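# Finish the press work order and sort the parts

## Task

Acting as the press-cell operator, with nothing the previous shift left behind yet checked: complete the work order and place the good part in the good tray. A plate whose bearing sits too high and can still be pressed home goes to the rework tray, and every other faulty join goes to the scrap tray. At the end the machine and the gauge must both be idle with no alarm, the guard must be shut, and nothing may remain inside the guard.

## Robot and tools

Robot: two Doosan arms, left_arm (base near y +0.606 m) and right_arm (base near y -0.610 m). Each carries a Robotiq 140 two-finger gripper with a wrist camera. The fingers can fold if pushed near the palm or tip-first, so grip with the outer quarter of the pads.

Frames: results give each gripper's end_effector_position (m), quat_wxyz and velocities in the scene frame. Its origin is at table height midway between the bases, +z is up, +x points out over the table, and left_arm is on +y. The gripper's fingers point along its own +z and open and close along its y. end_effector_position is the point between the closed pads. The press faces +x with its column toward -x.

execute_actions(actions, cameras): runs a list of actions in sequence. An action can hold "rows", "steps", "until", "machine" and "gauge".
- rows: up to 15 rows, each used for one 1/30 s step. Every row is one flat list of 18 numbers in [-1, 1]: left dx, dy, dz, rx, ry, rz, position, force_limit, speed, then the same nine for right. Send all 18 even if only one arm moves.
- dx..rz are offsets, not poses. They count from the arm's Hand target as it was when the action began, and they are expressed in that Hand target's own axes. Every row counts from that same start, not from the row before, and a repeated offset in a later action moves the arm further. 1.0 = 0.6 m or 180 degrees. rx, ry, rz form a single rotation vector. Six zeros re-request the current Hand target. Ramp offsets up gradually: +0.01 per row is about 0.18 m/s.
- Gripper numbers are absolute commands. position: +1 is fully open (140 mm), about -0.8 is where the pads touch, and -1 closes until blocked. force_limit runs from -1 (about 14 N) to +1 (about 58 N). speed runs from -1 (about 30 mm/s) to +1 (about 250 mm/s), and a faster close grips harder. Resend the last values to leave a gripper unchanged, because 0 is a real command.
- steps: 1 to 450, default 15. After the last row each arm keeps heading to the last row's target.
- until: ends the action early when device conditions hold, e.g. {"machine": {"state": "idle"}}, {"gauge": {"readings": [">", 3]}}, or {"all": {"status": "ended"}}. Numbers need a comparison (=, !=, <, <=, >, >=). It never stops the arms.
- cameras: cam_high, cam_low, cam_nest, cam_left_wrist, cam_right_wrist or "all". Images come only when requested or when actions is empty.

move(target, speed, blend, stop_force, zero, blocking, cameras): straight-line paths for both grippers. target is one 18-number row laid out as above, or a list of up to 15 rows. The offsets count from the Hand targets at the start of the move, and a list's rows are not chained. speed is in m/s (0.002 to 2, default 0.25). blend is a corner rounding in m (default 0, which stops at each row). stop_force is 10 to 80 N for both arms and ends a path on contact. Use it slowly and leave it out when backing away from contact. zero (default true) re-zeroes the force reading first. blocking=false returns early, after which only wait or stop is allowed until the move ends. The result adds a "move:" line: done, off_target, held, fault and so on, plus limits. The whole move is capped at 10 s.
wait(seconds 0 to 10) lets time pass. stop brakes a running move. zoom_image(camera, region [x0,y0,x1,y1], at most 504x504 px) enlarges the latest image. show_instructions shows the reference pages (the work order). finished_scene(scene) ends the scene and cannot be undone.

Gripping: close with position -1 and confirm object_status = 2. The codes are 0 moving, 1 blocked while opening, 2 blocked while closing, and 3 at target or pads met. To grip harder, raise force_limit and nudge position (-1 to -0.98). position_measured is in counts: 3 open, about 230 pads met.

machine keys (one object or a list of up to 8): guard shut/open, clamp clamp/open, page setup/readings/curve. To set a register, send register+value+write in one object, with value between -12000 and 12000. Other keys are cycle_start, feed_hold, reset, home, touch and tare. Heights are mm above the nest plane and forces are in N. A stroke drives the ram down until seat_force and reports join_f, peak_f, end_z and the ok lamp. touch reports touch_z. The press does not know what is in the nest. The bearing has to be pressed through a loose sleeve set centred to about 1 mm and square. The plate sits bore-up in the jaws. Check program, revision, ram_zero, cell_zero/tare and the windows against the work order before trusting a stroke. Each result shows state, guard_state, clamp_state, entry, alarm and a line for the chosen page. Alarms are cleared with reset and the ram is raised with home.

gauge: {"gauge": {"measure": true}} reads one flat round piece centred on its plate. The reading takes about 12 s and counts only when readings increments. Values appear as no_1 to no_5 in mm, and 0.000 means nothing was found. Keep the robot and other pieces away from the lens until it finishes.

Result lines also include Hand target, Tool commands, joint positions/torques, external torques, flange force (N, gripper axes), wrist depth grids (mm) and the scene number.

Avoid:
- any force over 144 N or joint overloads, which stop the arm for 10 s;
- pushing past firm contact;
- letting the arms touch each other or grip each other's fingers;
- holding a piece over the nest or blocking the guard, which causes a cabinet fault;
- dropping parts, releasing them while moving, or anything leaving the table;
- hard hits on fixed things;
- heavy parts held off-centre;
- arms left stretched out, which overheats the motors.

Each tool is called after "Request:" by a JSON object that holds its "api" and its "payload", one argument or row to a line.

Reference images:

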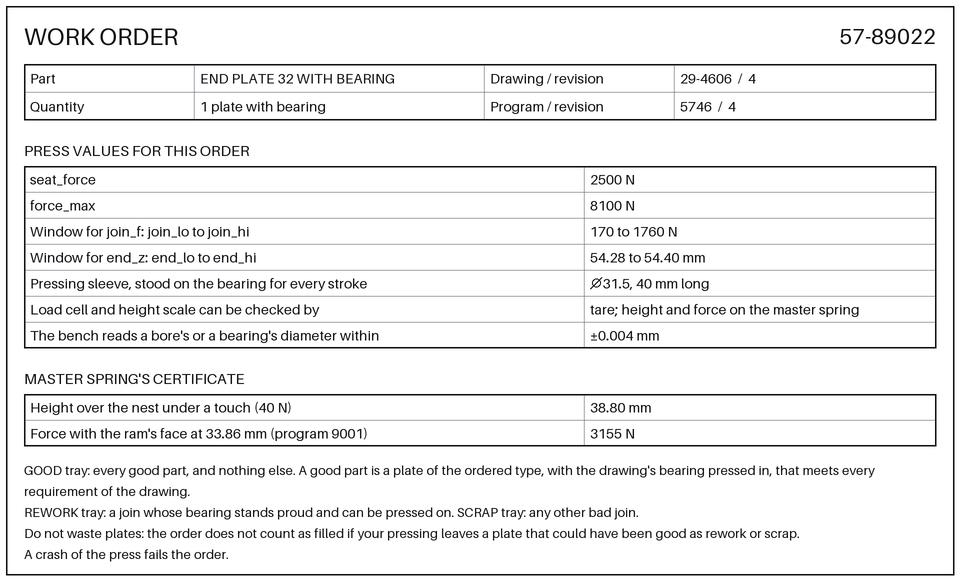

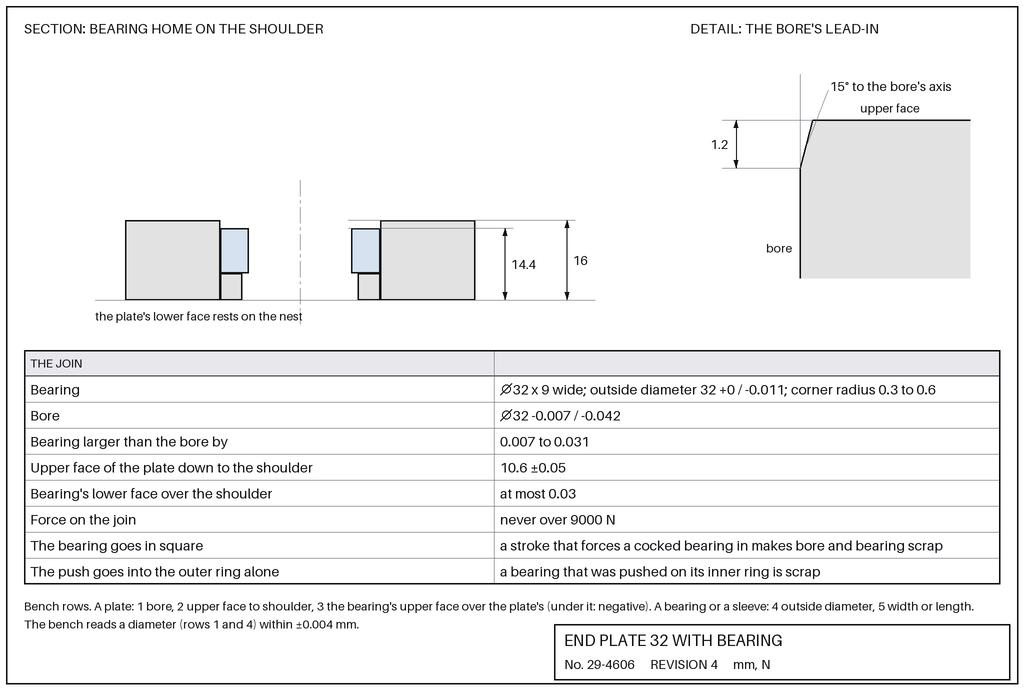

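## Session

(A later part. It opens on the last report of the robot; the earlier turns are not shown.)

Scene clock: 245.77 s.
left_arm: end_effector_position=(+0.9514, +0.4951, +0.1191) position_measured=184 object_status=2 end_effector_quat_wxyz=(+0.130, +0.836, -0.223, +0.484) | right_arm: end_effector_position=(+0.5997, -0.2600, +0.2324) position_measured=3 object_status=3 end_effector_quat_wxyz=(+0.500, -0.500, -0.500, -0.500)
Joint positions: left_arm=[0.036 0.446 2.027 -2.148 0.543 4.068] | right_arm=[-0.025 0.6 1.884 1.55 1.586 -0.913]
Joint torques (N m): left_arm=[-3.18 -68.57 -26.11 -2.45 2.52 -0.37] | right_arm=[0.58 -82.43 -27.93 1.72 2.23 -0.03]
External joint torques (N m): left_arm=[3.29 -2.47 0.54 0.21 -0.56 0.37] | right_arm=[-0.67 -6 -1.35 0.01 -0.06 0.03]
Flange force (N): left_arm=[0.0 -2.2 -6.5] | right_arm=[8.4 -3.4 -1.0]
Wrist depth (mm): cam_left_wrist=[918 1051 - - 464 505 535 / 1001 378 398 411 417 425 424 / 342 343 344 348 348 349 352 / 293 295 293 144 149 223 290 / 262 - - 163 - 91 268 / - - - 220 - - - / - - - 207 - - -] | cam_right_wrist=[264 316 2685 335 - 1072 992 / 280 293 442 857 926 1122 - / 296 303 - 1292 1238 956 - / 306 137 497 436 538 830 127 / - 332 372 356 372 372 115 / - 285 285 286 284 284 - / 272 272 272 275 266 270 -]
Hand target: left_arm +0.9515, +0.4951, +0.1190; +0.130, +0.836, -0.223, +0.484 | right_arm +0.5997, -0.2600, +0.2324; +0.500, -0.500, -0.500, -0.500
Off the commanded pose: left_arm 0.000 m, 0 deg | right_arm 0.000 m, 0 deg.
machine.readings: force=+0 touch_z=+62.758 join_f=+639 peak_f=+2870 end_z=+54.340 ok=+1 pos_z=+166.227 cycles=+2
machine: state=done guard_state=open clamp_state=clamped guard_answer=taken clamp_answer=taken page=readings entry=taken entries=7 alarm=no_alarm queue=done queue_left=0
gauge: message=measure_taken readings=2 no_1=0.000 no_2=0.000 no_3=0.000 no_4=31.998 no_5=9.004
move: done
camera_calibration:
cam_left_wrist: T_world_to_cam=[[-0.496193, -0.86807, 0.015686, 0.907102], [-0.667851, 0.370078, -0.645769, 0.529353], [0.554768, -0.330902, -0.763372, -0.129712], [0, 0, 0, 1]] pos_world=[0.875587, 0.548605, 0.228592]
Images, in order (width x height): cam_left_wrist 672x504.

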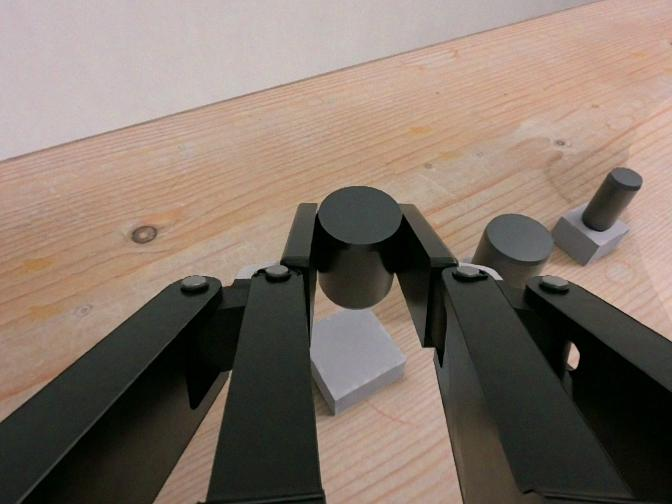

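Request:
{"api": "move", "payload": {
  "target": [
    [-0.0765,0,0.0442,0,0,0,-1,-0.1,-1,0,0,0,0,0,0,1,1,1]
  ],
  "speed": 0.12
}}

Request:
{"api": "move", "payload": {
  "target": [
    [-0.0159,0,0.0092,0,0,0,-1,-0.1,-1,0,0,0,0,0,0,1,1,1]
  ],
  "speed": 0.012,
  "stop_force": 10,
  "cameras": ["cam_left_wrist"]
}}

Scene clock: 246.73 s.
left_arm: end_effector_position=(+0.9516, +0.4950, +0.0661) position_measured=184 object_status=2 end_effector_quat_wxyz=(+0.130, +0.836, -0.223, +0.484) | right_arm: end_effector_position=(+0.5997, -0.2600, +0.2324) position_measured=3 object_status=3 end_effector_quat_wxyz=(+0.500, -0.500, -0.500, -0.500)
Joint positions: left_arm=[0.036 0.523 2.043 -2.266 0.598 4.208] | right_arm=[-0.025 0.6 1.884 1.55 1.586 -0.913]
Joint torques (N m): left_arm=[-2.86 -73.85 -23.22 -2.3 2.83 -0.69] | right_arm=[0.56 -82.91 -28.07 1.82 2.16 0.02]
External joint torques (N m): left_arm=[3.18 -0.85 0.84 0.12 -0.69 0.69] | right_arm=[-0.69 -4.94 -1.05 -0.1 -0.01 -0.02]
Flange force (N): left_arm=[-1.8 -2.2 -4.2] | right_arm=[6.8 -3.0 -1.2]
Wrist depth (mm): cam_left_wrist=[1001 1051 374 382 401 405 407 / 315 315 318 319 320 323 325 / 262 262 264 264 265 185 244 / 231 225 226 141 146 197 229 / - - - - - 91 206 / - - - 176 - - - / - - - 158 - - -] | cam_right_wrist=[266 291 2716 335 - - - / 280 292 443 869 919 - 2060 / 295 303 442 1127 1138 1226 - / 305 140 453 439 538 930 127 / - 330 373 357 371 350 115 / - 285 284 285 283 283 282 / 272 273 271 271 271 266 270]
Hand target: left_arm +0.9516, +0.4949, +0.0660; +0.130, +0.836, -0.223, +0.484 | right_arm +0.5997, -0.2600, +0.2324; +0.500, -0.500, -0.500, -0.500
Off the commanded pose: left_arm 0.000 m, 0 deg | right_arm 0.000 m, 0 deg.
machine.readings: force=+0 touch_z=+62.758 join_f=+639 peak_f=+2870 end_z=+54.340 ok=+1 pos_z=+166.227 cycles=+2
machine: state=done guard_state=open clamp_state=clamped guard_answer=taken clamp_answer=taken page=readings entry=taken entries=7 alarm=no_alarm queue=done queue_left=0
gauge: message=measure_taken readings=2 no_1=0.000 no_2=0.000 no_3=0.000 no_4=31.998 no_5=9.004
move: done

Scene clock: 248.33 s.
left_arm: end_effector_position=(+0.9517, +0.4949, +0.0586) position_measured=184 object_status=2 end_effector_quat_wxyz=(+0.131, +0.836, -0.223, +0.484) | right_arm: end_effector_position=(+0.5997, -0.2600, +0.2324) position_measured=3 object_status=3 end_effector_quat_wxyz=(+0.500, -0.500, -0.500, -0.500)
Joint positions: left_arm=[0.036 0.535 2.044 -2.281 0.607 4.226] | right_arm=[-0.025 0.6 1.884 1.55 1.586 -0.913]
Joint torques (N m): left_arm=[-3.07 -55.51 -12.56 -1.01 -2.62 -0.68] | right_arm=[0.54 -82.57 -27.89 1.8 2.25 -0.05]
External joint torques (N m): left_arm=[2.87 -19.1 -9.2 -1.14 4.78 0.68] | right_arm=[-0.67 -5.69 -1.38 -0.06 -0.08 0.04]
Flange force (N): left_arm=[15.6 -1.0 -16.9] | right_arm=[8.0 -3.0 -1.0]
Wrist depth (mm): cam_left_wrist=[- 369 365 384 389 393 395 / 301 303 304 305 308 311 311 / 252 253 253 256 256 183 243 / 215 217 217 144 147 192 215 / 194 - - 164 - 91 198 / - - - 170 - - - / - - - 152 - - -] | cam_right_wrist=[266 292 2598 334 - - - / 279 291 446 872 996 1053 2043 / 296 302 454 1201 1004 898 - / 306 140 496 435 543 839 127 / - 332 372 356 372 349 115 / - 284 284 286 284 285 - / 278 272 271 276 268 260 276]
Hand target: left_arm +0.9517, +0.4949, +0.0586; +0.131, +0.836, -0.223, +0.484 (not the last commanded pose) | right_arm +0.5997, -0.2600, +0.2324; +0.500, -0.500, -0.500, -0.500
Off the commanded pose: left_arm 0.004 m, 0 deg | right_arm 0.000 m, 0 deg.
machine.readings: force=+0 touch_z=+62.758 join_f=+639 peak_f=+2870 end_z=+54.340 ok=+1 pos_z=+166.227 cycles=+2
machine: state=done guard_state=open clamp_state=clamped guard_answer=taken clamp_answer=taken page=readings entry=taken entries=7 alarm=no_alarm queue=done queue_left=0
gauge: message=measure_taken readings=2 no_1=0.000 no_2=0.000 no_3=0.000 no_4=31.998 no_5=9.004
move: contact (left_arm)
camera_calibration:
cam_left_wrist: T_world_to_cam=[[-0.49629, -0.868016, 0.0156322, 0.908039], [-0.667496, 0.370005, -0.646177, 0.490353], [0.555108, -0.331126, -0.763027, -0.176231], [0, 0, 0, 1]] pos_world=[0.875787, 0.548405, 0.168191]
Images, in order (width x height): cam_left_wrist 672x504.

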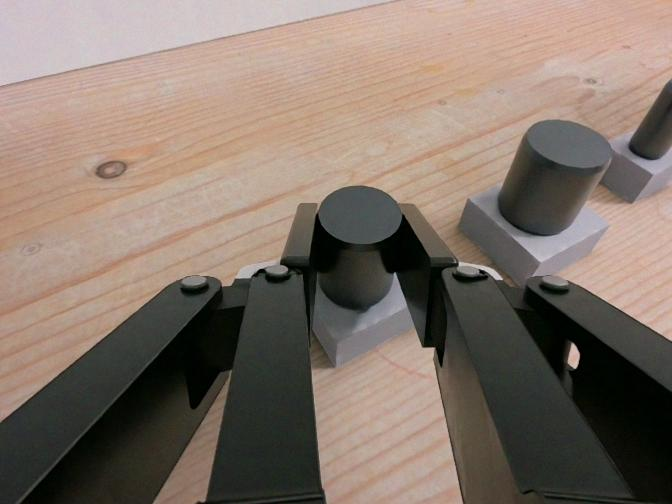

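Request:
{"api": "execute_actions", "payload": {
  "actions": [
    {"rows":[[0,0,0,0,0,0,-0.1,-0.1,-0.7,0,0,0,0,0,0,1,1,1]],"steps":28,"machine":{"clamp":"open"}}
  ]
}}

Request:
{"api": "move", "payload": {
  "target": [
    [0,0,-0.1667,0,0,0,-0.1,-0.1,-0.7,0,0,0,0,0,0,1,1,1],
    [-0.0246,0.1191,-0.3363,0,0,0,-0.1,-0.1,-0.7,0,0,0,0,0,0,1,1,1],
    [0.0227,0.2436,-0.3662,-0.2887,0,0.1667,0.42,-0.1,0.2,0,0,0,0,0,0,1,1,1]
  ],
  "speed": [0.12,0.3,0.4],
  "blend": [0.01,0.02,0],
  "cameras": ["cam_left_wrist","cam_nest"]
}}

Scene clock: 249.83 s.
left_arm: end_effector_position=(+0.9517, +0.4948, +0.0586) position_measured=141 object_status=3 end_effector_quat_wxyz=(+0.131, +0.836, -0.223, +0.484) | right_arm: end_effector_position=(+0.5997, -0.2600, +0.2324) position_measured=3 object_status=3 end_effector_quat_wxyz=(+0.500, -0.500, -0.500, -0.500)
Joint positions: left_arm=[0.036 0.535 2.044 -2.281 0.607 4.226] | right_arm=[-0.025 0.6 1.884 1.55 1.586 -0.913]
Joint torques (N m): left_arm=[-2.92 -71.96 -21.36 -2.04 2.13 -0.42] | right_arm=[0.51 -82.58 -27.93 1.77 2.22 -0.02]
External joint torques (N m): left_arm=[2.79 -2.6 -0.39 -0.11 0.02 0.42] | right_arm=[-0.64 -5.59 -1.3 -0.03 -0.05 0.02]
Flange force (N): left_arm=[0.5 -2.0 -4.9] | right_arm=[7.8 -3.1 -1.0]
Wrist depth (mm): cam_left_wrist=[- 361 361 384 386 389 392 / 300 303 303 306 307 309 298 / 250 251 254 254 256 184 241 / 215 216 161 147 147 191 214 / - 91 181 180 185 - 92 / - - 168 169 169 - - / - - - 152 152 - -] | cam_right_wrist=[266 291 2716 334 - - 2213 / 280 291 462 866 1004 996 - / 295 302 1096 1112 992 1101 - / 307 140 461 435 546 827 127 / - 332 373 351 372 353 115 / - 285 284 284 298 283 - / 273 272 272 271 275 270 270]
Hand target: left_arm +0.9517, +0.4949, +0.0586; +0.131, +0.836, -0.223, +0.484 | right_arm +0.5997, -0.2600, +0.2324; +0.500, -0.500, -0.500, -0.500
Off the commanded pose: left_arm 0.000 m, 0 deg | right_arm 0.000 m, 0 deg.
machine.readings: force=+0 touch_z=+62.758 join_f=+639 peak_f=+2870 end_z=+54.340 ok=+1 pos_z=+166.227 cycles=+2
machine: state=idle guard_state=open clamp_state=between guard_answer=taken clamp_answer=taken page=readings entry=taken entries=7 alarm=no_alarm queue=running queue_left=0
gauge: message=measure_taken readings=2 no_1=0.000 no_2=0.000 no_3=0.000 no_4=31.998 no_5=9.004

Scene clock: 253.43 s.
left_arm: end_effector_position=(+0.7195, +0.4603, +0.1798) position_measured=76 object_status=0 end_effector_quat_wxyz=(+0.354, +0.611, -0.612, +0.356) | right_arm: end_effector_position=(+0.5997, -0.2600, +0.2324) position_measured=3 object_status=3 end_effector_quat_wxyz=(+0.500, -0.500, -0.500, -0.500)
Joint positions: left_arm=[0.207 0.405 1.934 -1.08 1.327 3.896] | right_arm=[-0.025 0.6 1.884 1.55 1.586 -0.913]
Joint torques (N m): left_arm=[-3.18 -65.91 -26.88 -0.21 1.67 -0.45] | right_arm=[0.32 -82.58 -27.86 1.73 2.18 -0.06]
External joint torques (N m): left_arm=[2.89 -2.31 -0.45 -0.06 -0.02 0.45] | right_arm=[-0.5 -5.49 -1.48 0.02 -0.03 0.05]
Flange force (N): left_arm=[-0.1 3.0 -4.6] | right_arm=[7.8 -2.6 -0.7]
Wrist depth (mm): cam_left_wrist=[655 659 661 433 442 445 423 / 524 529 529 - 408 - - / 439 436 437 427 440 425 435 / 365 - 368 379 375 162 382 / - - 328 331 330 137 - / - - 252 292 302 294 - / - - 252 264 258 265 -] | cam_right_wrist=[265 292 2685 336 2656 2656 1013 / 280 284 - 1106 885 2464 - / 296 302 444 1122 1251 1127 2096 / 307 140 454 434 540 905 127 / - 332 346 356 349 347 115 / - 284 284 271 285 283 - / 273 272 271 272 270 271 -]
Hand target: left_arm +0.7195, +0.4603, +0.1798; +0.354, +0.611, -0.612, +0.356 | right_arm +0.5997, -0.2600, +0.2324; +0.500, -0.500, -0.500, -0.500
Off the commanded pose: left_arm 0.000 m, 0 deg | right_arm 0.000 m, 0 deg.
machine.readings: force=+0 touch_z=+62.758 join_f=+639 peak_f=+2870 end_z=+54.340 ok=+1 pos_z=+166.227 cycles=+2
machine: state=idle guard_state=open clamp_state=open guard_answer=taken clamp_answer=taken page=readings entry=taken entries=7 alarm=no_alarm queue=done queue_left=0
gauge: message=measure_taken readings=2 no_1=0.000 no_2=0.000 no_3=0.000 no_4=31.998 no_5=9.004
move: done
camera_calibration:
cam_left_wrist: T_world_to_cam=[[-0.99993, -0.00410251, 0.0110594, 0.726371], [-0.0102759, 0.763318, -0.645941, -0.227525], [-0.00579184, -0.64601, -0.763307, 0.582187], [0, 0, 0, 1]] pos_world=[0.727355, 0.552752, 0.289386]
Images, in order (width x height): cam_nest 672x504, cam_left_wrist 672x504.

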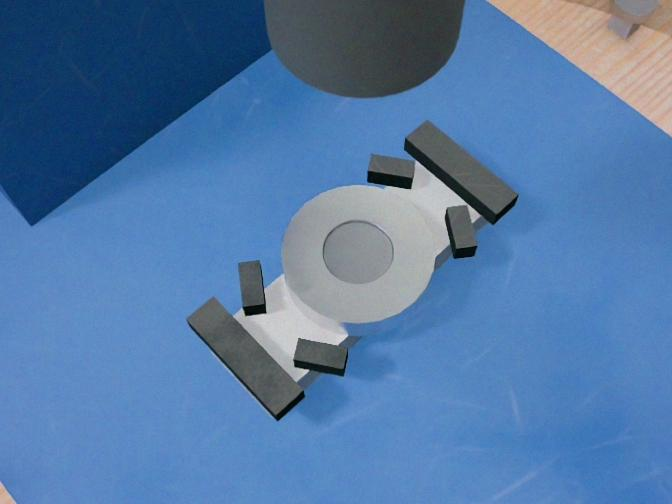

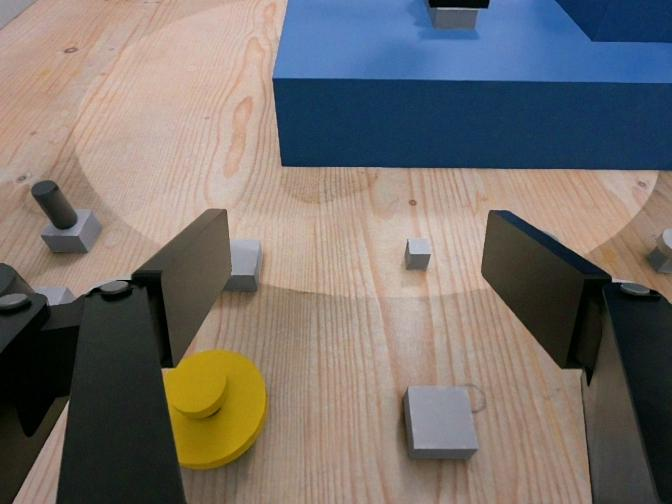

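Request:
{"api": "move", "payload": {
  "target": [
    [0.1666,0.1992,0.1546,0,0,0,0.42,-0.1,0.2,0,0,0,0,0,0,1,1,1],
    [0.3237,0.2,0.5073,0,0,0,0.42,-0.1,0.2,0,0,0,0,0,0,1,1,1],
    [0.3237,0.2,0.674,0,0,0,0.42,-0.1,0.2,0,0,0,0,0,0,1,1,1]
  ],
  "speed": [0.3,0.25,0.1],
  "blend": [0.03,0.005,0],
  "cameras": ["cam_nest","cam_right_wrist"]
}}

Scene clock: 256.60 s.
left_arm: end_effector_position=(+0.5999, +0.0128, +0.1472) position_measured=76 object_status=3 end_effector_quat_wxyz=(+0.354, +0.611, -0.612, +0.356) | right_arm: end_effector_position=(+0.5997, -0.2600, +0.2324) position_measured=3 object_status=3 end_effector_quat_wxyz=(+0.500, -0.500, -0.500, -0.500)
Joint positions: left_arm=[-0.557 0.384 2.053 -1.64 0.803 3.875] | right_arm=[-0.025 0.6 1.884 1.55 1.586 -0.913]
Joint torques (N m): left_arm=[-3.19 -61.4 -25.32 -1.26 1.64 -0.47] | right_arm=[0.9 -82.85 -28.04 1.76 2.24 -0.09]
External joint torques (N m): left_arm=[3.43 -3.36 -0.16 -0.21 -0.03 0.47] | right_arm=[-1.05 -4.83 -1.02 -0.04 -0.08 0.09]
Flange force (N): left_arm=[-0.6 0.7 -7.4] | right_arm=[6.8 -2.8 -1.6]
Wrist depth (mm): cam_left_wrist=[579 584 588 588 588 596 2409 / 486 284 283 278 286 277 217 / 235 236 227 187 189 239 225 / 202 196 155 158 161 149 204 / - - 172 143 170 169 - / - - 157 134 134 158 - / - - 139 116 114 142 -] | cam_right_wrist=[265 291 952 332 2598 1096 - / 280 291 685 544 2779 2779 - / 295 303 711 505 505 - - / 307 140 495 435 501 830 127 / - 332 396 350 372 - 115 / - 284 272 296 284 283 259 / - - 272 271 270 270 -]
Hand target: left_arm +0.5999, +0.0128, +0.1472; +0.354, +0.611, -0.612, +0.356 | right_arm +0.5997, -0.2600, +0.2324; +0.500, -0.500, -0.500, -0.500
Off the commanded pose: left_arm 0.000 m, 0 deg | right_arm 0.000 m, 0 deg.
machine.readings: force=+0 touch_z=+62.758 join_f=+639 peak_f=+2870 end_z=+54.340 ok=+1 pos_z=+166.227 cycles=+2
machine: state=idle guard_state=open clamp_state=open guard_answer=taken clamp_answer=taken page=readings entry=taken entries=7 alarm=no_alarm queue=done queue_left=0
gauge: message=measure_taken readings=2 no_1=0.000 no_2=0.000 no_3=0.000 no_4=31.998 no_5=9.004
move: done
camera_calibration:
cam_right_wrist: T_world_to_cam=[[0.999938, 0.0028641, 0.0107972, -0.589738], [0.0111259, -0.341691, -0.939747, 0.126331], [0.000997762, 0.939808, -0.341701, 0.462441], [0, 0, 0, 1]] pos_world=[0.587835, -0.389751, 0.283104]
Images, in order (width x height): cam_nest 672x504, cam_right_wrist 672x504.

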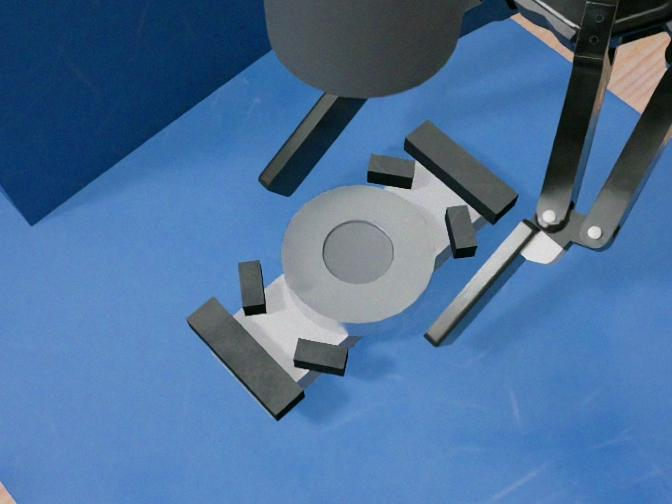

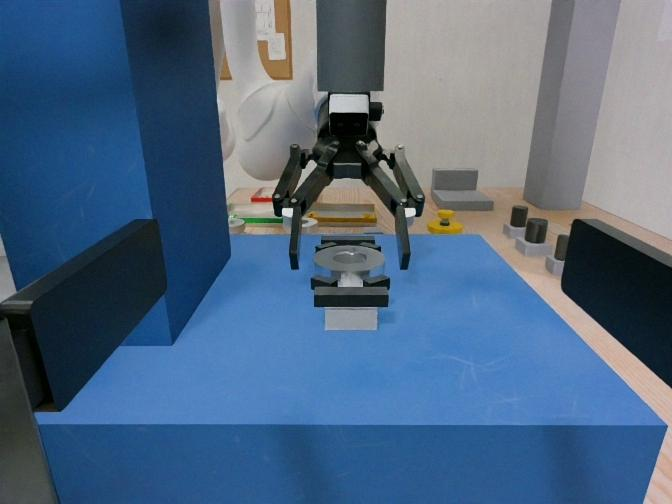

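Request:
{"api": "execute_actions", "payload": {
  "actions": [
    {"rows":[[0,0,0,0,0,0,-1,-0.1,-1,0,0,0,0,0,0,1,1,1]],"steps":60}
  ]
}}

Request:
{"api": "move", "payload": {
  "target": [
    [0.0722,0,-0.0417,0,0,0,-1,-0.1,-1,0,0,0,0,0,0,1,1,1]
  ],
  "speed": 0.06,
  "cameras": ["cam_nest","cam_right_wrist"]
}}

Scene clock: 258.93 s.
left_arm: end_effector_position=(+0.5999, +0.0127, +0.1472) position_measured=125 object_status=2 end_effector_quat_wxyz=(+0.354, +0.611, -0.612, +0.356) | right_arm: end_effector_position=(+0.5997, -0.2600, +0.2324) position_measured=3 object_status=3 end_effector_quat_wxyz=(+0.500, -0.500, -0.500, -0.500)
Joint positions: left_arm=[-0.557 0.384 2.053 -1.64 0.803 3.875] | right_arm=[-0.025 0.6 1.884 1.55 1.586 -0.913]
Joint torques (N m): left_arm=[-4.35 -58.35 -24.69 -1.3 0.98 -0.42] | right_arm=[0.72 -83.28 -27.98 1.78 2.3 -0.04]
External joint torques (N m): left_arm=[4.2 -6.04 -0.78 -0.21 0.65 0.42] | right_arm=[-0.88 -4.65 -1.17 -0.05 -0.15 0.04]
Flange force (N): left_arm=[1.6 1.2 -11.7] | right_arm=[6.5 -2.4 -1.2]
Wrist depth (mm): cam_left_wrist=[590 587 588 587 591 593 541 / 463 282 284 273 286 287 207 / 233 244 237 191 238 239 224 / 201 201 155 158 154 199 199 / - 91 136 143 147 - 90 / - - 157 134 134 - - / - - 136 116 114 - -] | cam_right_wrist=[265 290 716 334 2716 1058 1058 / 279 281 683 542 - - - / 296 303 709 501 1026 - - / 307 140 496 435 879 941 126 / - 332 371 353 - 350 115 / - 285 285 271 271 284 266 / 273 268 271 269 271 269 -]
Hand target: left_arm +0.5999, +0.0128, +0.1472; +0.354, +0.611, -0.612, +0.356 | right_arm +0.5997, -0.2600, +0.2324; +0.500, -0.500, -0.500, -0.500
Off the commanded pose: left_arm 0.000 m, 0 deg | right_arm 0.000 m, 0 deg.
machine.readings: force=+0 touch_z=+62.758 join_f=+639 peak_f=+2870 end_z=+54.340 ok=+1 pos_z=+166.227 cycles=+2
machine: state=idle guard_state=open clamp_state=open guard_answer=taken clamp_answer=taken page=readings entry=taken entries=7 alarm=no_alarm queue=done queue_left=0
gauge: message=measure_taken readings=2 no_1=0.000 no_2=0.000 no_3=0.000 no_4=31.998 no_5=9.004

Scene clock: 260.13 s.
left_arm: end_effector_position=(+0.5998, +0.0130, +0.1972) position_measured=125 object_status=2 end_effector_quat_wxyz=(+0.354, +0.611, -0.612, +0.356) | right_arm: end_effector_position=(+0.5997, -0.2600, +0.2324) position_measured=3 object_status=3 end_effector_quat_wxyz=(+0.500, -0.500, -0.500, -0.500)
Joint positions: left_arm=[-0.557 0.318 2.025 -1.549 0.801 3.744] | right_arm=[-0.025 0.6 1.884 1.55 1.586 -0.913]
Joint torques (N m): left_arm=[-2.75 -60.56 -29.09 -1.67 1.57 -0.49] | right_arm=[0.36 -82.38 -28.06 1.78 2.25 -0.06]
External joint torques (N m): left_arm=[2.56 -0.57 0.44 0.28 -0.19 0.49] | right_arm=[-0.49 -6.01 -1.34 -0.04 -0.09 0.06]
Flange force (N): left_arm=[-2.6 -0.9 -3.8] | right_arm=[8.4 -3.4 -0.8]
Wrist depth (mm): cam_left_wrist=[692 699 692 699 709 714 2359 / 557 556 564 561 564 564 217 / 462 303 - 176 - 314 217 / 395 265 156 158 156 121 216 / - 91 223 144 223 - 90 / - - 213 188 185 - - / - - 191 157 173 - -] | cam_right_wrist=[265 291 707 335 - - 964 / 277 292 671 485 3104 - - / 300 303 1138 419 1265 1058 - / 306 140 458 458 556 934 127 / - 332 372 351 396 356 115 / - 285 285 284 285 283 - / 272 272 271 270 270 270 -]
Hand target: left_arm +0.5997, +0.0130, +0.1972; +0.354, +0.611, -0.612, +0.356 | right_arm +0.5997, -0.2600, +0.2324; +0.500, -0.500, -0.500, -0.500
Off the commanded pose: left_arm 0.000 m, 0 deg | right_arm 0.000 m, 0 deg.
machine.readings: force=+0 touch_z=+62.758 join_f=+639 peak_f=+2870 end_z=+54.340 ok=+1 pos_z=+166.227 cycles=+2
machine: state=idle guard_state=open clamp_state=open guard_answer=taken clamp_answer=taken page=readings entry=taken entries=7 alarm=no_alarm queue=done queue_left=0
gauge: message=measure_taken readings=2 no_1=0.000 no_2=0.000 no_3=0.000 no_4=31.998 no_5=9.004
move: done
camera_calibration:
cam_right_wrist: T_world_to_cam=[[0.999938, 0.0028641, 0.0107972, -0.589738], [0.0111259, -0.341691, -0.939747, 0.126331], [0.000997762, 0.939808, -0.341701, 0.462441], [0, 0, 0, 1]] pos_world=[0.587835, -0.389751, 0.283104]
Images, in order (width x height): cam_nest 672x504, cam_right_wrist 672x504.

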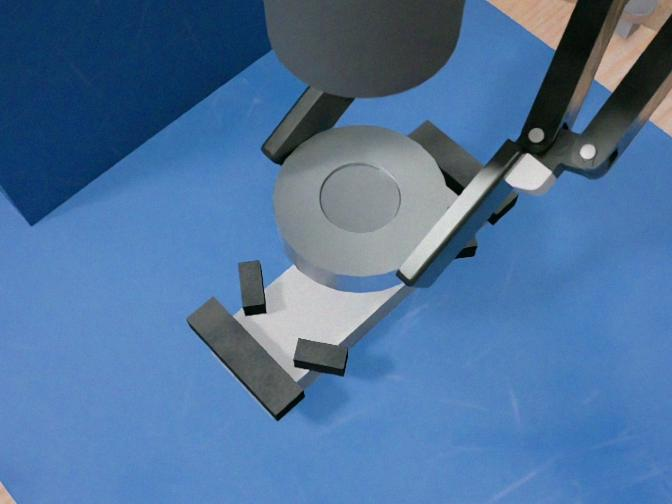

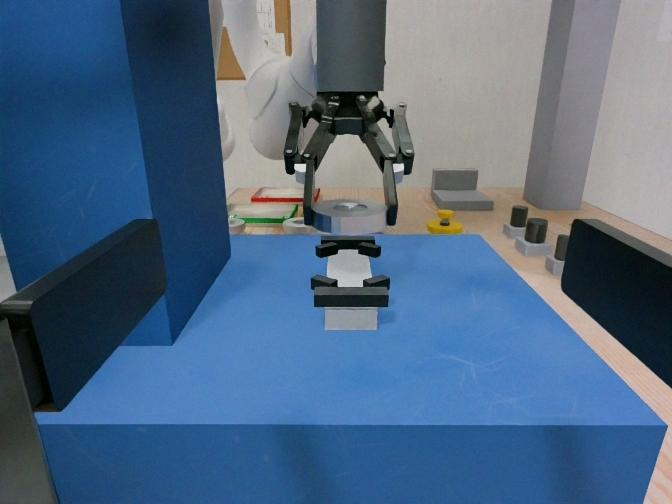

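Request:
{"api": "move", "payload": {
  "target": [
    [-0.0524,0,-0.2334,0,0,0,-1,-0.1,-1,0,0,0,0,0,0,1,1,1],
    [-0.3185,0,-0.5609,0,0,0,-1,-0.1,-1,0,0,0,0,0,0,1,1,1],
    [-0.524,0.2333,-0.7502,0,0,0,-1,-0.1,-1,0,0,0,0,0,0,1,1,1],
    [-0.6137,0.3445,-0.8389,0,0,0,-1,-0.1,-1,0,0,0,0,0,0,1,1,1]
  ],
  "speed": [0.2,0.3,0.25,0.2],
  "blend": [0.03,0.04,0.03,0],
  "cameras": ["cam_left_wrist","cam_high"]
}}

Scene clock: 265.00 s.
left_arm: end_effector_position=(+0.3928, +0.6325, +0.1272) position_measured=125 object_status=2 end_effector_quat_wxyz=(+0.354, +0.611, -0.612, +0.356) | right_arm: end_effector_position=(+0.5997, -0.2600, +0.2324) position_measured=3 object_status=3 end_effector_quat_wxyz=(+0.500, -0.500, -0.500, -0.500)
Joint positions: left_arm=[0.762 0.23 2.355 -0.716 1.451 4.304] | right_arm=[-0.025 0.6 1.884 1.55 1.586 -0.913]
Joint torques (N m): left_arm=[-2.75 -39.81 -18.12 0.63 2.68 -0.39] | right_arm=[0.71 -83.11 -27.9 1.77 2.18 -0.04]
External joint torques (N m): left_arm=[2.71 -2.32 -0.12 0.12 -0.45 0.39] | right_arm=[-0.86 -4.61 -1.23 -0.05 -0.03 0.04]
Flange force (N): left_arm=[1.4 6.3 -3.9] | right_arm=[6.5 -2.2 -1.3]
Wrist depth (mm): cam_left_wrist=[507 482 503 500 559 2486 2541 / 434 420 441 441 441 2028 2011 / 362 339 351 317 355 1617 1676 / 317 318 152 158 154 324 310 / - 91 255 143 151 - 90 / - - 238 238 240 - - / - - 213 214 214 - -] | cam_right_wrist=[264 314 2626 334 2390 - 960 / 279 338 1117 - 2812 - - / 297 314 1035 1374 1306 1358 2343 / 307 140 496 490 857 898 127 / - 331 373 351 372 348 115 / - 285 271 283 284 284 260 / 272 272 275 - 271 270 269]
Hand target: left_arm +0.3928, +0.6326, +0.1271; +0.354, +0.611, -0.612, +0.356 | right_arm +0.5997, -0.2600, +0.2324; +0.500, -0.500, -0.500, -0.500
Off the commanded pose: left_arm 0.000 m, 0 deg | right_arm 0.000 m, 0 deg.
machine.readings: force=+0 touch_z=+62.758 join_f=+639 peak_f=+2870 end_z=+54.340 ok=+1 pos_z=+166.227 cycles=+2
machine: state=idle guard_state=open clamp_state=open guard_answer=taken clamp_answer=taken page=readings entry=taken entries=7 alarm=no_alarm queue=done queue_left=0
gauge: message=measure_taken readings=2 no_1=0.000 no_2=0.000 no_3=0.000 no_4=31.998 no_5=9.004
move: done
camera_calibration:
cam_left_wrist: T_world_to_cam=[[-0.99993, -0.00403665, 0.0111366, 0.401016], [-0.0102764, 0.763228, -0.646048, -0.396287], [-0.0058919, -0.646117, -0.763216, 0.651548], [0, 0, 0, 1]] pos_world=[0.400755, 0.725052, 0.236786]
Images, in order (width x height): cam_high 672x504, cam_left_wrist 672x504.

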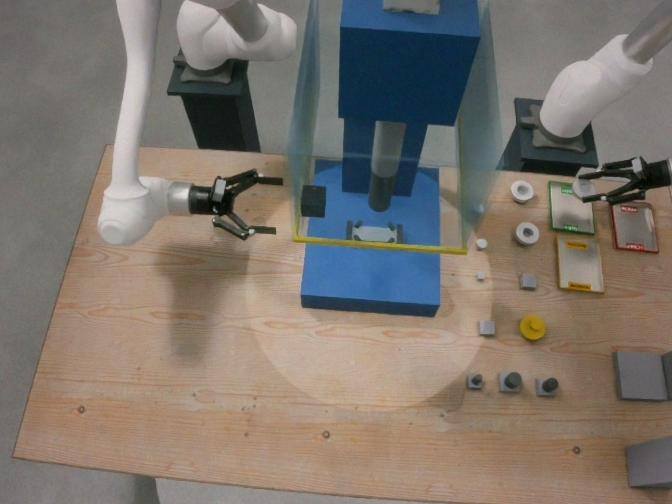

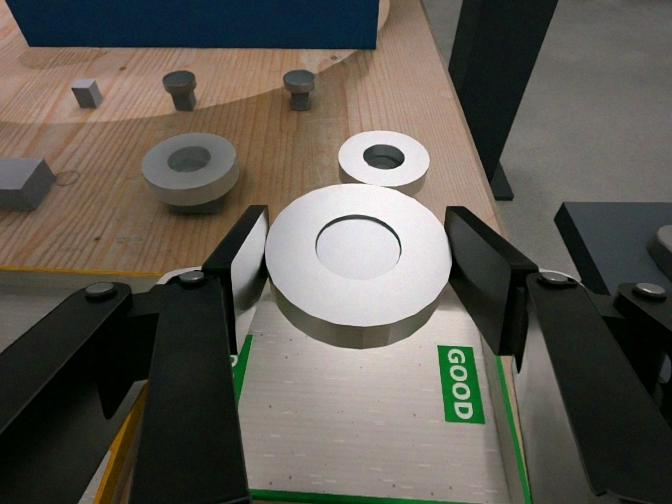

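Request:
{"api": "move", "payload": {
  "target": [
    [-0.1111,0,0.0642,0,0,0,-1,-0.1,-1,0,0,0,0,0,0,1,1,1]
  ],
  "speed": 0.15
}}

Request:
{"api": "move", "payload": {
  "target": [
    [-0.0404,0,0.0233,0,0,0,-1,-0.1,-1,0,0,0,0,0,0,1,1,1]
  ],
  "speed": 0.02,
  "stop_force": 10,
  "cameras": ["cam_left_wrist"]
}}

Scene clock: 266.40 s.
left_arm: end_effector_position=(+0.3930, +0.6323, +0.0502) position_measured=125 object_status=2 end_effector_quat_wxyz=(+0.354, +0.611, -0.612, +0.356) | right_arm: end_effector_position=(+0.5997, -0.2600, +0.2324) position_measured=3 object_status=3 end_effector_quat_wxyz=(+0.500, -0.500, -0.500, -0.500)
Joint positions: left_arm=[0.761 0.39 2.384 -0.741 1.311 4.432] | right_arm=[-0.025 0.6 1.884 1.55 1.586 -0.913]
Joint torques (N m): left_arm=[-3.12 -46.69 -10.39 0.39 2.74 -0.44] | right_arm=[0.64 -82.63 -28.24 1.75 2.15 -0.07]
External joint torques (N m): left_arm=[2.94 -3.77 -0.47 0.1 -0.4 0.44] | right_arm=[-0.78 -5.39 -0.93 -0.02 0.01 0.07]
Flange force (N): left_arm=[4.5 6.6 -6.2] | right_arm=[7.5 -3.6 -1.2]
Wrist depth (mm): cam_left_wrist=[360 351 372 375 378 1180 2384 / 294 272 295 285 276 1713 1835 / 244 246 230 220 223 257 251 / 205 195 155 158 154 200 213 / - 91 176 144 173 - 90 / - - 164 160 161 - - / - - 143 143 141 - -] | cam_right_wrist=[265 270 2716 334 - - 934 / 280 292 1226 - - - - / 296 302 1026 1251 1117 1271 2213 / 306 140 458 489 869 926 127 / - 332 397 350 - 334 115 / - 299 - 284 270 283 - / 273 279 277 267 269 267 272]
Hand target: left_arm +0.3930, +0.6323, +0.0502; +0.354, +0.611, -0.612, +0.356 | right_arm +0.5997, -0.2600, +0.2324; +0.500, -0.500, -0.500, -0.500
Off the commanded pose: left_arm 0.000 m, 0 deg | right_arm 0.000 m, 0 deg.
machine.readings: force=+0 touch_z=+62.758 join_f=+639 peak_f=+2870 end_z=+54.340 ok=+1 pos_z=+166.227 cycles=+2
machine: state=idle guard_state=open clamp_state=open guard_answer=taken clamp_answer=taken page=readings entry=taken entries=7 alarm=no_alarm queue=done queue_left=0
gauge: message=measure_taken readings=2 no_1=0.000 no_2=0.000 no_3=0.000 no_4=31.998 no_5=9.004
move: done

Scene clock: 268.17 s.
left_arm: end_effector_position=(+0.3931, +0.6321, +0.0272) position_measured=125 object_status=2 end_effector_quat_wxyz=(+0.354, +0.611, -0.612, +0.356) | right_arm: end_effector_position=(+0.5997, -0.2600, +0.2324) position_measured=3 object_status=3 end_effector_quat_wxyz=(+0.500, -0.500, -0.500, -0.500)
Joint positions: left_arm=[0.761 0.441 2.388 -0.752 1.271 4.471] | right_arm=[-0.025 0.6 1.884 1.55 1.586 -0.913]
Joint torques (N m): left_arm=[-5.84 -42.95 -5.69 1.21 -5.52 -0.47] | right_arm=[0.75 -82.66 -27.95 1.78 2.19 -0.07]
External joint torques (N m): left_arm=[5.86 -10.17 -2.86 -0.81 7.88 0.47] | right_arm=[-0.9 -5.48 -1.29 -0.04 -0.02 0.06]
Flange force (N): left_arm=[23.6 7.8 -30.3] | right_arm=[7.7 -3.0 -1.4]
Wrist depth (mm): cam_left_wrist=[319 231 320 292 262 2011 2336 / 253 244 255 255 257 258 1652 / 199 196 206 204 206 202 242 / 164 174 160 160 154 163 182 / - - 147 144 148 - 90 / - - 137 137 138 - - / - - 123 123 123 - -] | cam_right_wrist=[266 291 2598 336 - - 964 / 281 291 1232 2490 2845 - 2060 / 295 298 1166 1271 1258 - - / 306 140 494 487 541 813 126 / - 331 372 357 371 344 115 / - 285 284 284 271 283 283 / 267 283 271 271 270 278 -]
Hand target: left_arm +0.3931, +0.6321, +0.0272; +0.354, +0.611, -0.612, +0.356 (not the last commanded pose) | right_arm +0.5997, -0.2600, +0.2324; +0.500, -0.500, -0.500, -0.500
Off the commanded pose: left_arm 0.005 m, 0 deg | right_arm 0.000 m, 0 deg.
machine.readings: force=+0 touch_z=+62.758 join_f=+639 peak_f=+2870 end_z=+54.340 ok=+1 pos_z=+166.227 cycles=+2
machine: state=idle guard_state=open clamp_state=open guard_answer=taken clamp_answer=taken page=readings entry=taken entries=7 alarm=no_alarm queue=done queue_left=0
gauge: message=measure_taken readings=2 no_1=0.000 no_2=0.000 no_3=0.000 no_4=31.998 no_5=9.004
move: contact (left_arm)
camera_calibration:
cam_left_wrist: T_world_to_cam=[[-0.99993, -0.00409594, 0.0110623, 0.402382], [-0.0102765, 0.762904, -0.64643, -0.460298], [-0.00579173, -0.646498, -0.762893, 0.57516], [0, 0, 0, 1]] pos_world=[0.400955, 0.724652, 0.136784]
Images, in order (width x height): cam_left_wrist 672x504.

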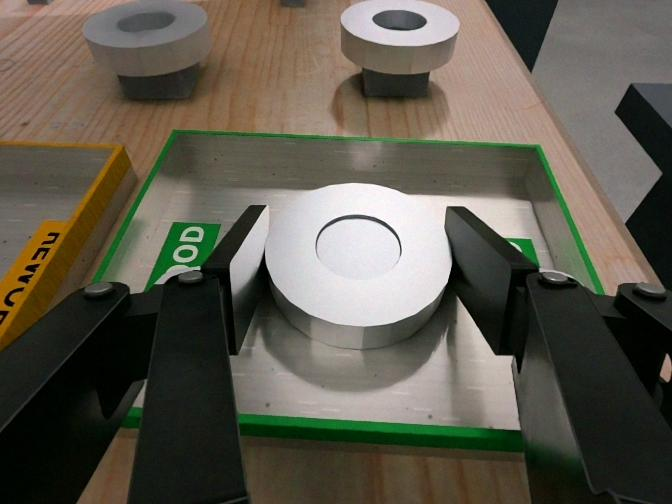

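Request:
{"api": "execute_actions", "payload": {
  "actions": [
    {"rows":[[0,0,0,0,0,0,0.42,-0.1,-0.6,0,0,0,0,0,0,1,1,1]],"steps":28}
  ]
}}

Request:
{"api": "move", "payload": {
  "target": [
    [0,0,-0.1667,0,0,0,0.42,-0.1,-0.6,0,0,0,0,0,0,1,1,1]
  ],
  "speed": 0.12,
  "cameras": ["cam_left_wrist","cam_nest"]
}}

Scene clock: 269.40 s.
left_arm: end_effector_position=(+0.3931, +0.6321, +0.0272) position_measured=76 object_status=3 end_effector_quat_wxyz=(+0.354, +0.611, -0.612, +0.356) | right_arm: end_effector_position=(+0.5997, -0.2600, +0.2324) position_measured=3 object_status=3 end_effector_quat_wxyz=(+0.500, -0.500, -0.500, -0.500)
Joint positions: left_arm=[0.761 0.441 2.388 -0.752 1.271 4.471] | right_arm=[-0.025 0.6 1.884 1.55 1.586 -0.913]
Joint torques (N m): left_arm=[-2.82 -50.55 -8.27 0.44 2.4 -0.47] | right_arm=[0.66 -83.01 -27.96 1.76 2.22 -0.02]
External joint torques (N m): left_arm=[2.81 -2.69 -0.3 -0.04 -0.05 0.47] | right_arm=[-0.8 -5.04 -1.34 -0.02 -0.06 0.02]
Flange force (N): left_arm=[2.7 5.6 -5.7] | right_arm=[7.1 -2.4 -1.2]
Wrist depth (mm): cam_left_wrist=[317 231 320 291 261 1128 2223 / 253 243 254 255 256 258 263 / 199 195 206 205 206 202 213 / 164 157 159 158 162 149 182 / - - 154 144 151 147 - / - - 137 134 137 138 - / - - 125 123 123 123 -] | cam_right_wrist=[265 291 2598 333 2320 - - / 280 291 1245 348 - 1133 - / 295 303 1144 1238 1232 3515 2390 / 307 140 448 486 542 839 127 / - 331 351 349 371 - 115 / - 286 283 284 298 283 258 / 272 272 272 272 270 269 -]
Hand target: left_arm +0.3931, +0.6321, +0.0272; +0.354, +0.611, -0.612, +0.356 | right_arm +0.5997, -0.2600, +0.2324; +0.500, -0.500, -0.500, -0.500
Off the commanded pose: left_arm 0.000 m, 0 deg | right_arm 0.000 m, 0 deg.
machine.readings: force=+0 touch_z=+62.758 join_f=+639 peak_f=+2870 end_z=+54.340 ok=+1 pos_z=+166.227 cycles=+2
machine: state=idle guard_state=open clamp_state=open guard_answer=taken clamp_answer=taken page=readings entry=taken entries=7 alarm=no_alarm queue=done queue_left=0
gauge: message=measure_taken readings=2 no_1=0.000 no_2=0.000 no_3=0.000 no_4=31.998 no_5=9.004

Scene clock: 270.63 s.
left_arm: end_effector_position=(+0.3929, +0.7189, +0.0769) position_measured=76 object_status=3 end_effector_quat_wxyz=(+0.354, +0.611, -0.612, +0.356) | right_arm: end_effector_position=(+0.5997, -0.2600, +0.2324) position_measured=3 object_status=3 end_effector_quat_wxyz=(+0.500, -0.500, -0.500, -0.500)
Joint positions: left_arm=[0.891 0.397 2.255 -0.615 1.44 4.397] | right_arm=[-0.025 0.6 1.884 1.55 1.586 -0.913]
Joint torques (N m): left_arm=[-3.32 -53.64 -14.83 0.87 2.28 -0.42] | right_arm=[0.88 -82.62 -27.87 1.78 2.24 0.01]
External joint torques (N m): left_arm=[3.12 -2.27 -0.94 0.04 0.02 0.41] | right_arm=[-1 -5.4 -1.2 -0.06 -0.08 -0.01]
Flange force (N): left_arm=[1.6 5.4 -5.3] | right_arm=[7.5 -3.1 -1.5]
Wrist depth (mm): cam_left_wrist=[434 411 435 417 419 2161 2460 / 344 342 346 346 347 1792 310 / 291 282 282 259 284 299 283 / 240 231 241 235 242 140 245 / - - 214 214 213 137 - / - - 189 190 190 190 - / - - 168 168 168 171 -] | cam_right_wrist=[265 271 2598 335 2255 - 2060 / 280 285 1306 2812 - - 1959 / 296 302 1160 1299 1044 1232 - / 307 139 510 490 888 895 127 / - 332 373 350 350 350 115 / - 285 285 284 273 284 - / 272 272 272 272 270 271 269]
Hand target: left_arm +0.3929, +0.7190, +0.0769; +0.354, +0.611, -0.612, +0.356 | right_arm +0.5997, -0.2600, +0.2324; +0.500, -0.500, -0.500, -0.500
Off the commanded pose: left_arm 0.000 m, 0 deg | right_arm 0.000 m, 0 deg.
machine.readings: force=+0 touch_z=+62.758 join_f=+639 peak_f=+2870 end_z=+54.340 ok=+1 pos_z=+166.227 cycles=+2
machine: state=idle guard_state=open clamp_state=open guard_answer=taken clamp_answer=taken page=readings entry=taken entries=7 alarm=no_alarm queue=done queue_left=0
gauge: message=measure_taken readings=2 no_1=0.000 no_2=0.000 no_3=0.000 no_4=31.998 no_5=9.004
move: done
camera_calibration:
cam_left_wrist: T_world_to_cam=[[-0.99993, -0.00403141, 0.0111381, 0.401922], [-0.0102759, 0.762954, -0.646371, -0.494509], [-0.00589209, -0.64644, -0.762942, 0.669117], [0, 0, 0, 1]] pos_world=[0.400755, 0.811452, 0.186385]
Images, in order (width x height): cam_nest 672x504, cam_left_wrist 672x504.

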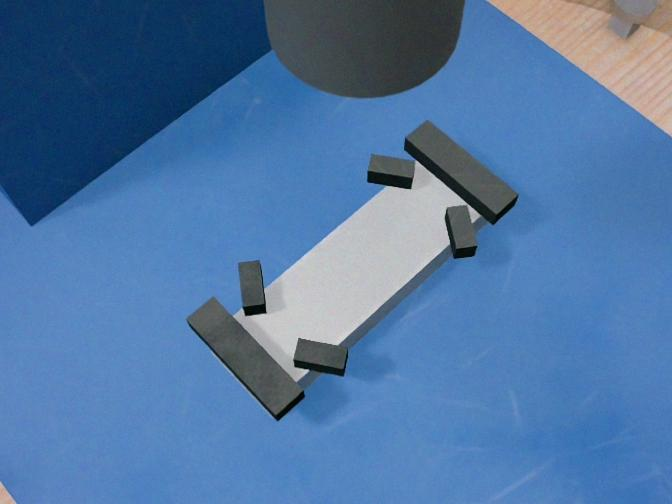

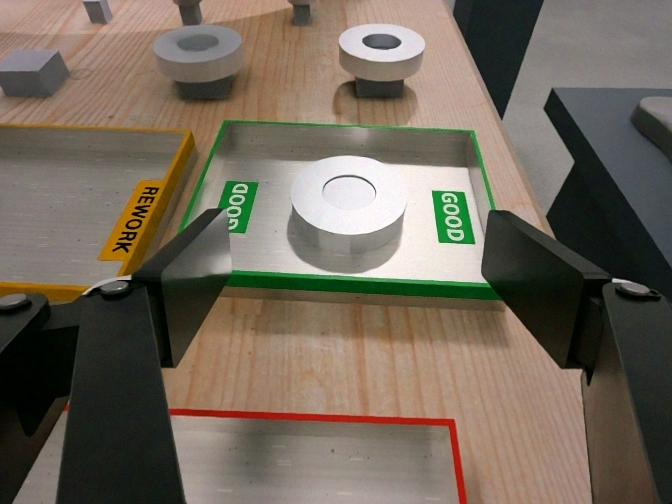

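Request:
{"api": "execute_actions", "payload": {
  "actions": [
    {"machine":{"guard":"shut"},"steps":150,"until":{"machine":{"guard_state":"shut"}}}
  ],
  "cameras": ["cam_high"]
}}

Scene clock: 272.47 s.
left_arm: end_effector_position=(+0.3929, +0.7190, +0.0769) position_measured=76 object_status=3 end_effector_quat_wxyz=(+0.354, +0.611, -0.612, +0.356) | right_arm: end_effector_position=(+0.5997, -0.2600, +0.2324) position_measured=3 object_status=3 end_effector_quat_wxyz=(+0.500, -0.500, -0.500, -0.500)
Joint positions: left_arm=[0.891 0.397 2.255 -0.615 1.44 4.397] | right_arm=[-0.025 0.6 1.884 1.55 1.586 -0.913]
Joint torques (N m): left_arm=[-2.78 -53.94 -15.41 0.93 2.3 -0.4] | right_arm=[0.54 -82.54 -27.89 1.81 2.26 -0.07]
External joint torques (N m): left_arm=[2.6 -2.66 -0.45 -0.04 0 0.4] | right_arm=[-0.68 -5.65 -1.51 -0.07 -0.1 0.07]
Flange force (N): left_arm=[2.9 5.3 -4.0] | right_arm=[8.0 -2.7 -1.0]
Wrist depth (mm): cam_left_wrist=[456 432 415 417 417 1880 2513 / 344 346 344 346 349 1726 311 / 279 281 282 257 284 290 282 / 240 240 234 236 242 141 250 / - - 214 213 212 137 - / - - 189 190 190 190 - / - - 168 168 168 171 -] | cam_right_wrist=[266 291 2685 333 3064 1053 1811 / 276 291 1201 - 2988 - 1072 / 298 302 1112 1306 1177 - - / 307 140 494 461 547 818 127 / - 331 372 351 - 347 115 / - 260 260 259 259 258 261 / 272 273 272 271 271 269 270]
Hand target: left_arm +0.3929, +0.7190, +0.0769; +0.354, +0.611, -0.612, +0.356 | right_arm +0.5997, -0.2600, +0.2324; +0.500, -0.500, -0.500, -0.500
Tool commands: left_gripper/position=+0.42 left_gripper/force_limit=-0.1 left_gripper/speed=-0.6 right_gripper/position=+1.0 right_gripper/force_limit=+1.0 right_gripper/speed=+1.0
Off the commanded pose: left_arm 0.000 m, 0 deg | right_arm 0.000 m, 0 deg.
machine.readings: force=+0 touch_z=+62.758 join_f=+639 peak_f=+2870 end_z=+54.340 ok=+1 pos_z=+166.227 cycles=+2
machine: state=idle guard_state=shut clamp_state=open guard_answer=taken clamp_answer=taken page=readings entry=taken entries=7 alarm=no_alarm queue=running queue_left=0
gauge: message=measure_taken readings=2 no_1=0.000 no_2=0.000 no_3=0.000 no_4=31.998 no_5=9.004
Images, in order (width x height): cam_high 672x504.

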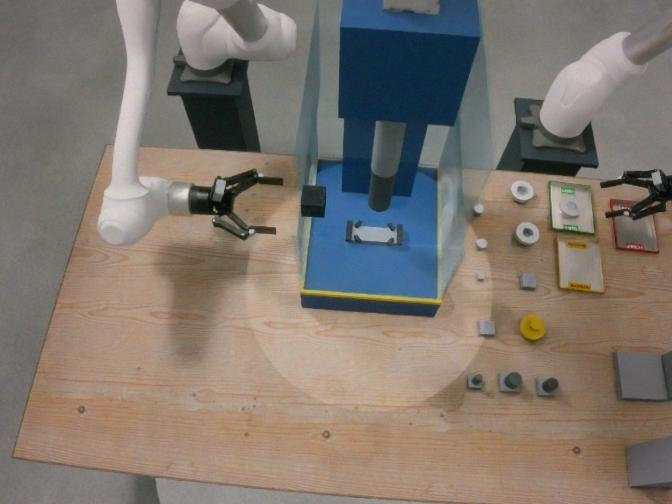

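Request:
{"api": "wait", "payload": {
  "seconds": 0.5
}}

Scene clock: 273.07 s.
left_arm: end_effector_position=(+0.3929, +0.7190, +0.0769) position_measured=76 object_status=3 end_effector_quat_wxyz=(+0.354, +0.611, -0.612, +0.356) | right_arm: end_effector_position=(+0.5997, -0.2600, +0.2324) position_measured=3 object_status=3 end_effector_quat_wxyz=(+0.500, -0.500, -0.500, -0.500)
Joint positions: left_arm=[0.891 0.397 2.255 -0.615 1.44 4.397] | right_arm=[-0.025 0.6 1.884 1.55 1.586 -0.913]
Joint torques (N m): left_arm=[-3.1 -53.34 -15.4 0.9 2.31 -0.43] | right_arm=[0.76 -82.56 -28.08 1.75 2.2 -0.01]
External joint torques (N m): left_arm=[3.14 -2.89 -0.43 0.03 -0.02 0.43] | right_arm=[-0.89 -5.2 -0.99 -0.03 -0.05 0.01]
Flange force (N): left_arm=[3.0 6.3 -4.6] | right_arm=[7.2 -3.3 -1.4]
Wrist depth (mm): cam_left_wrist=[455 413 415 435 417 2202 2223 / 343 344 345 347 347 1376 317 / 281 281 282 260 284 299 284 / 241 230 236 235 243 162 241 / - - 213 214 213 137 - / - - 189 190 191 190 - / - - 168 169 167 171 -] | cam_right_wrist=[266 272 2656 334 - - 2115 / 279 291 1299 - - 1048 - / 296 299 1091 1278 1035 1053 - / 307 137 498 468 626 555 127 / - 331 348 349 350 350 115 / - 260 260 260 259 260 257 / 271 277 272 275 274 270 -]
Hand target: left_arm +0.3929, +0.7190, +0.0769; +0.354, +0.611, -0.612, +0.356 | right_arm +0.5997, -0.2600, +0.2324; +0.500, -0.500, -0.500, -0.500
Tool commands: left_gripper/position=+0.42 left_gripper/force_limit=-0.1 left_gripper/speed=-0.6 right_gripper/position=+1.0 right_gripper/force_limit=+1.0 right_gripper/speed=+1.0
Off the commanded pose: left_arm 0.000 m, 0 deg | right_arm 0.000 m, 0 deg.
machine.readings: force=+0 touch_z=+62.758 join_f=+639 peak_f=+2870 end_z=+54.340 ok=+1 pos_z=+166.227 cycles=+2
machine: state=idle guard_state=shut clamp_state=open guard_answer=taken clamp_answer=taken page=readings entry=taken entries=7 alarm=no_alarm queue=done queue_left=0
gauge: message=measure_taken readings=2 no_1=0.000 no_2=0.000 no_3=0.000 no_4=31.998 no_5=9.004
wait: 0.50 s

Request:
{"api": "finished_scene", "payload": {
  "scene": 2
}}

The scene is finished: the task was done.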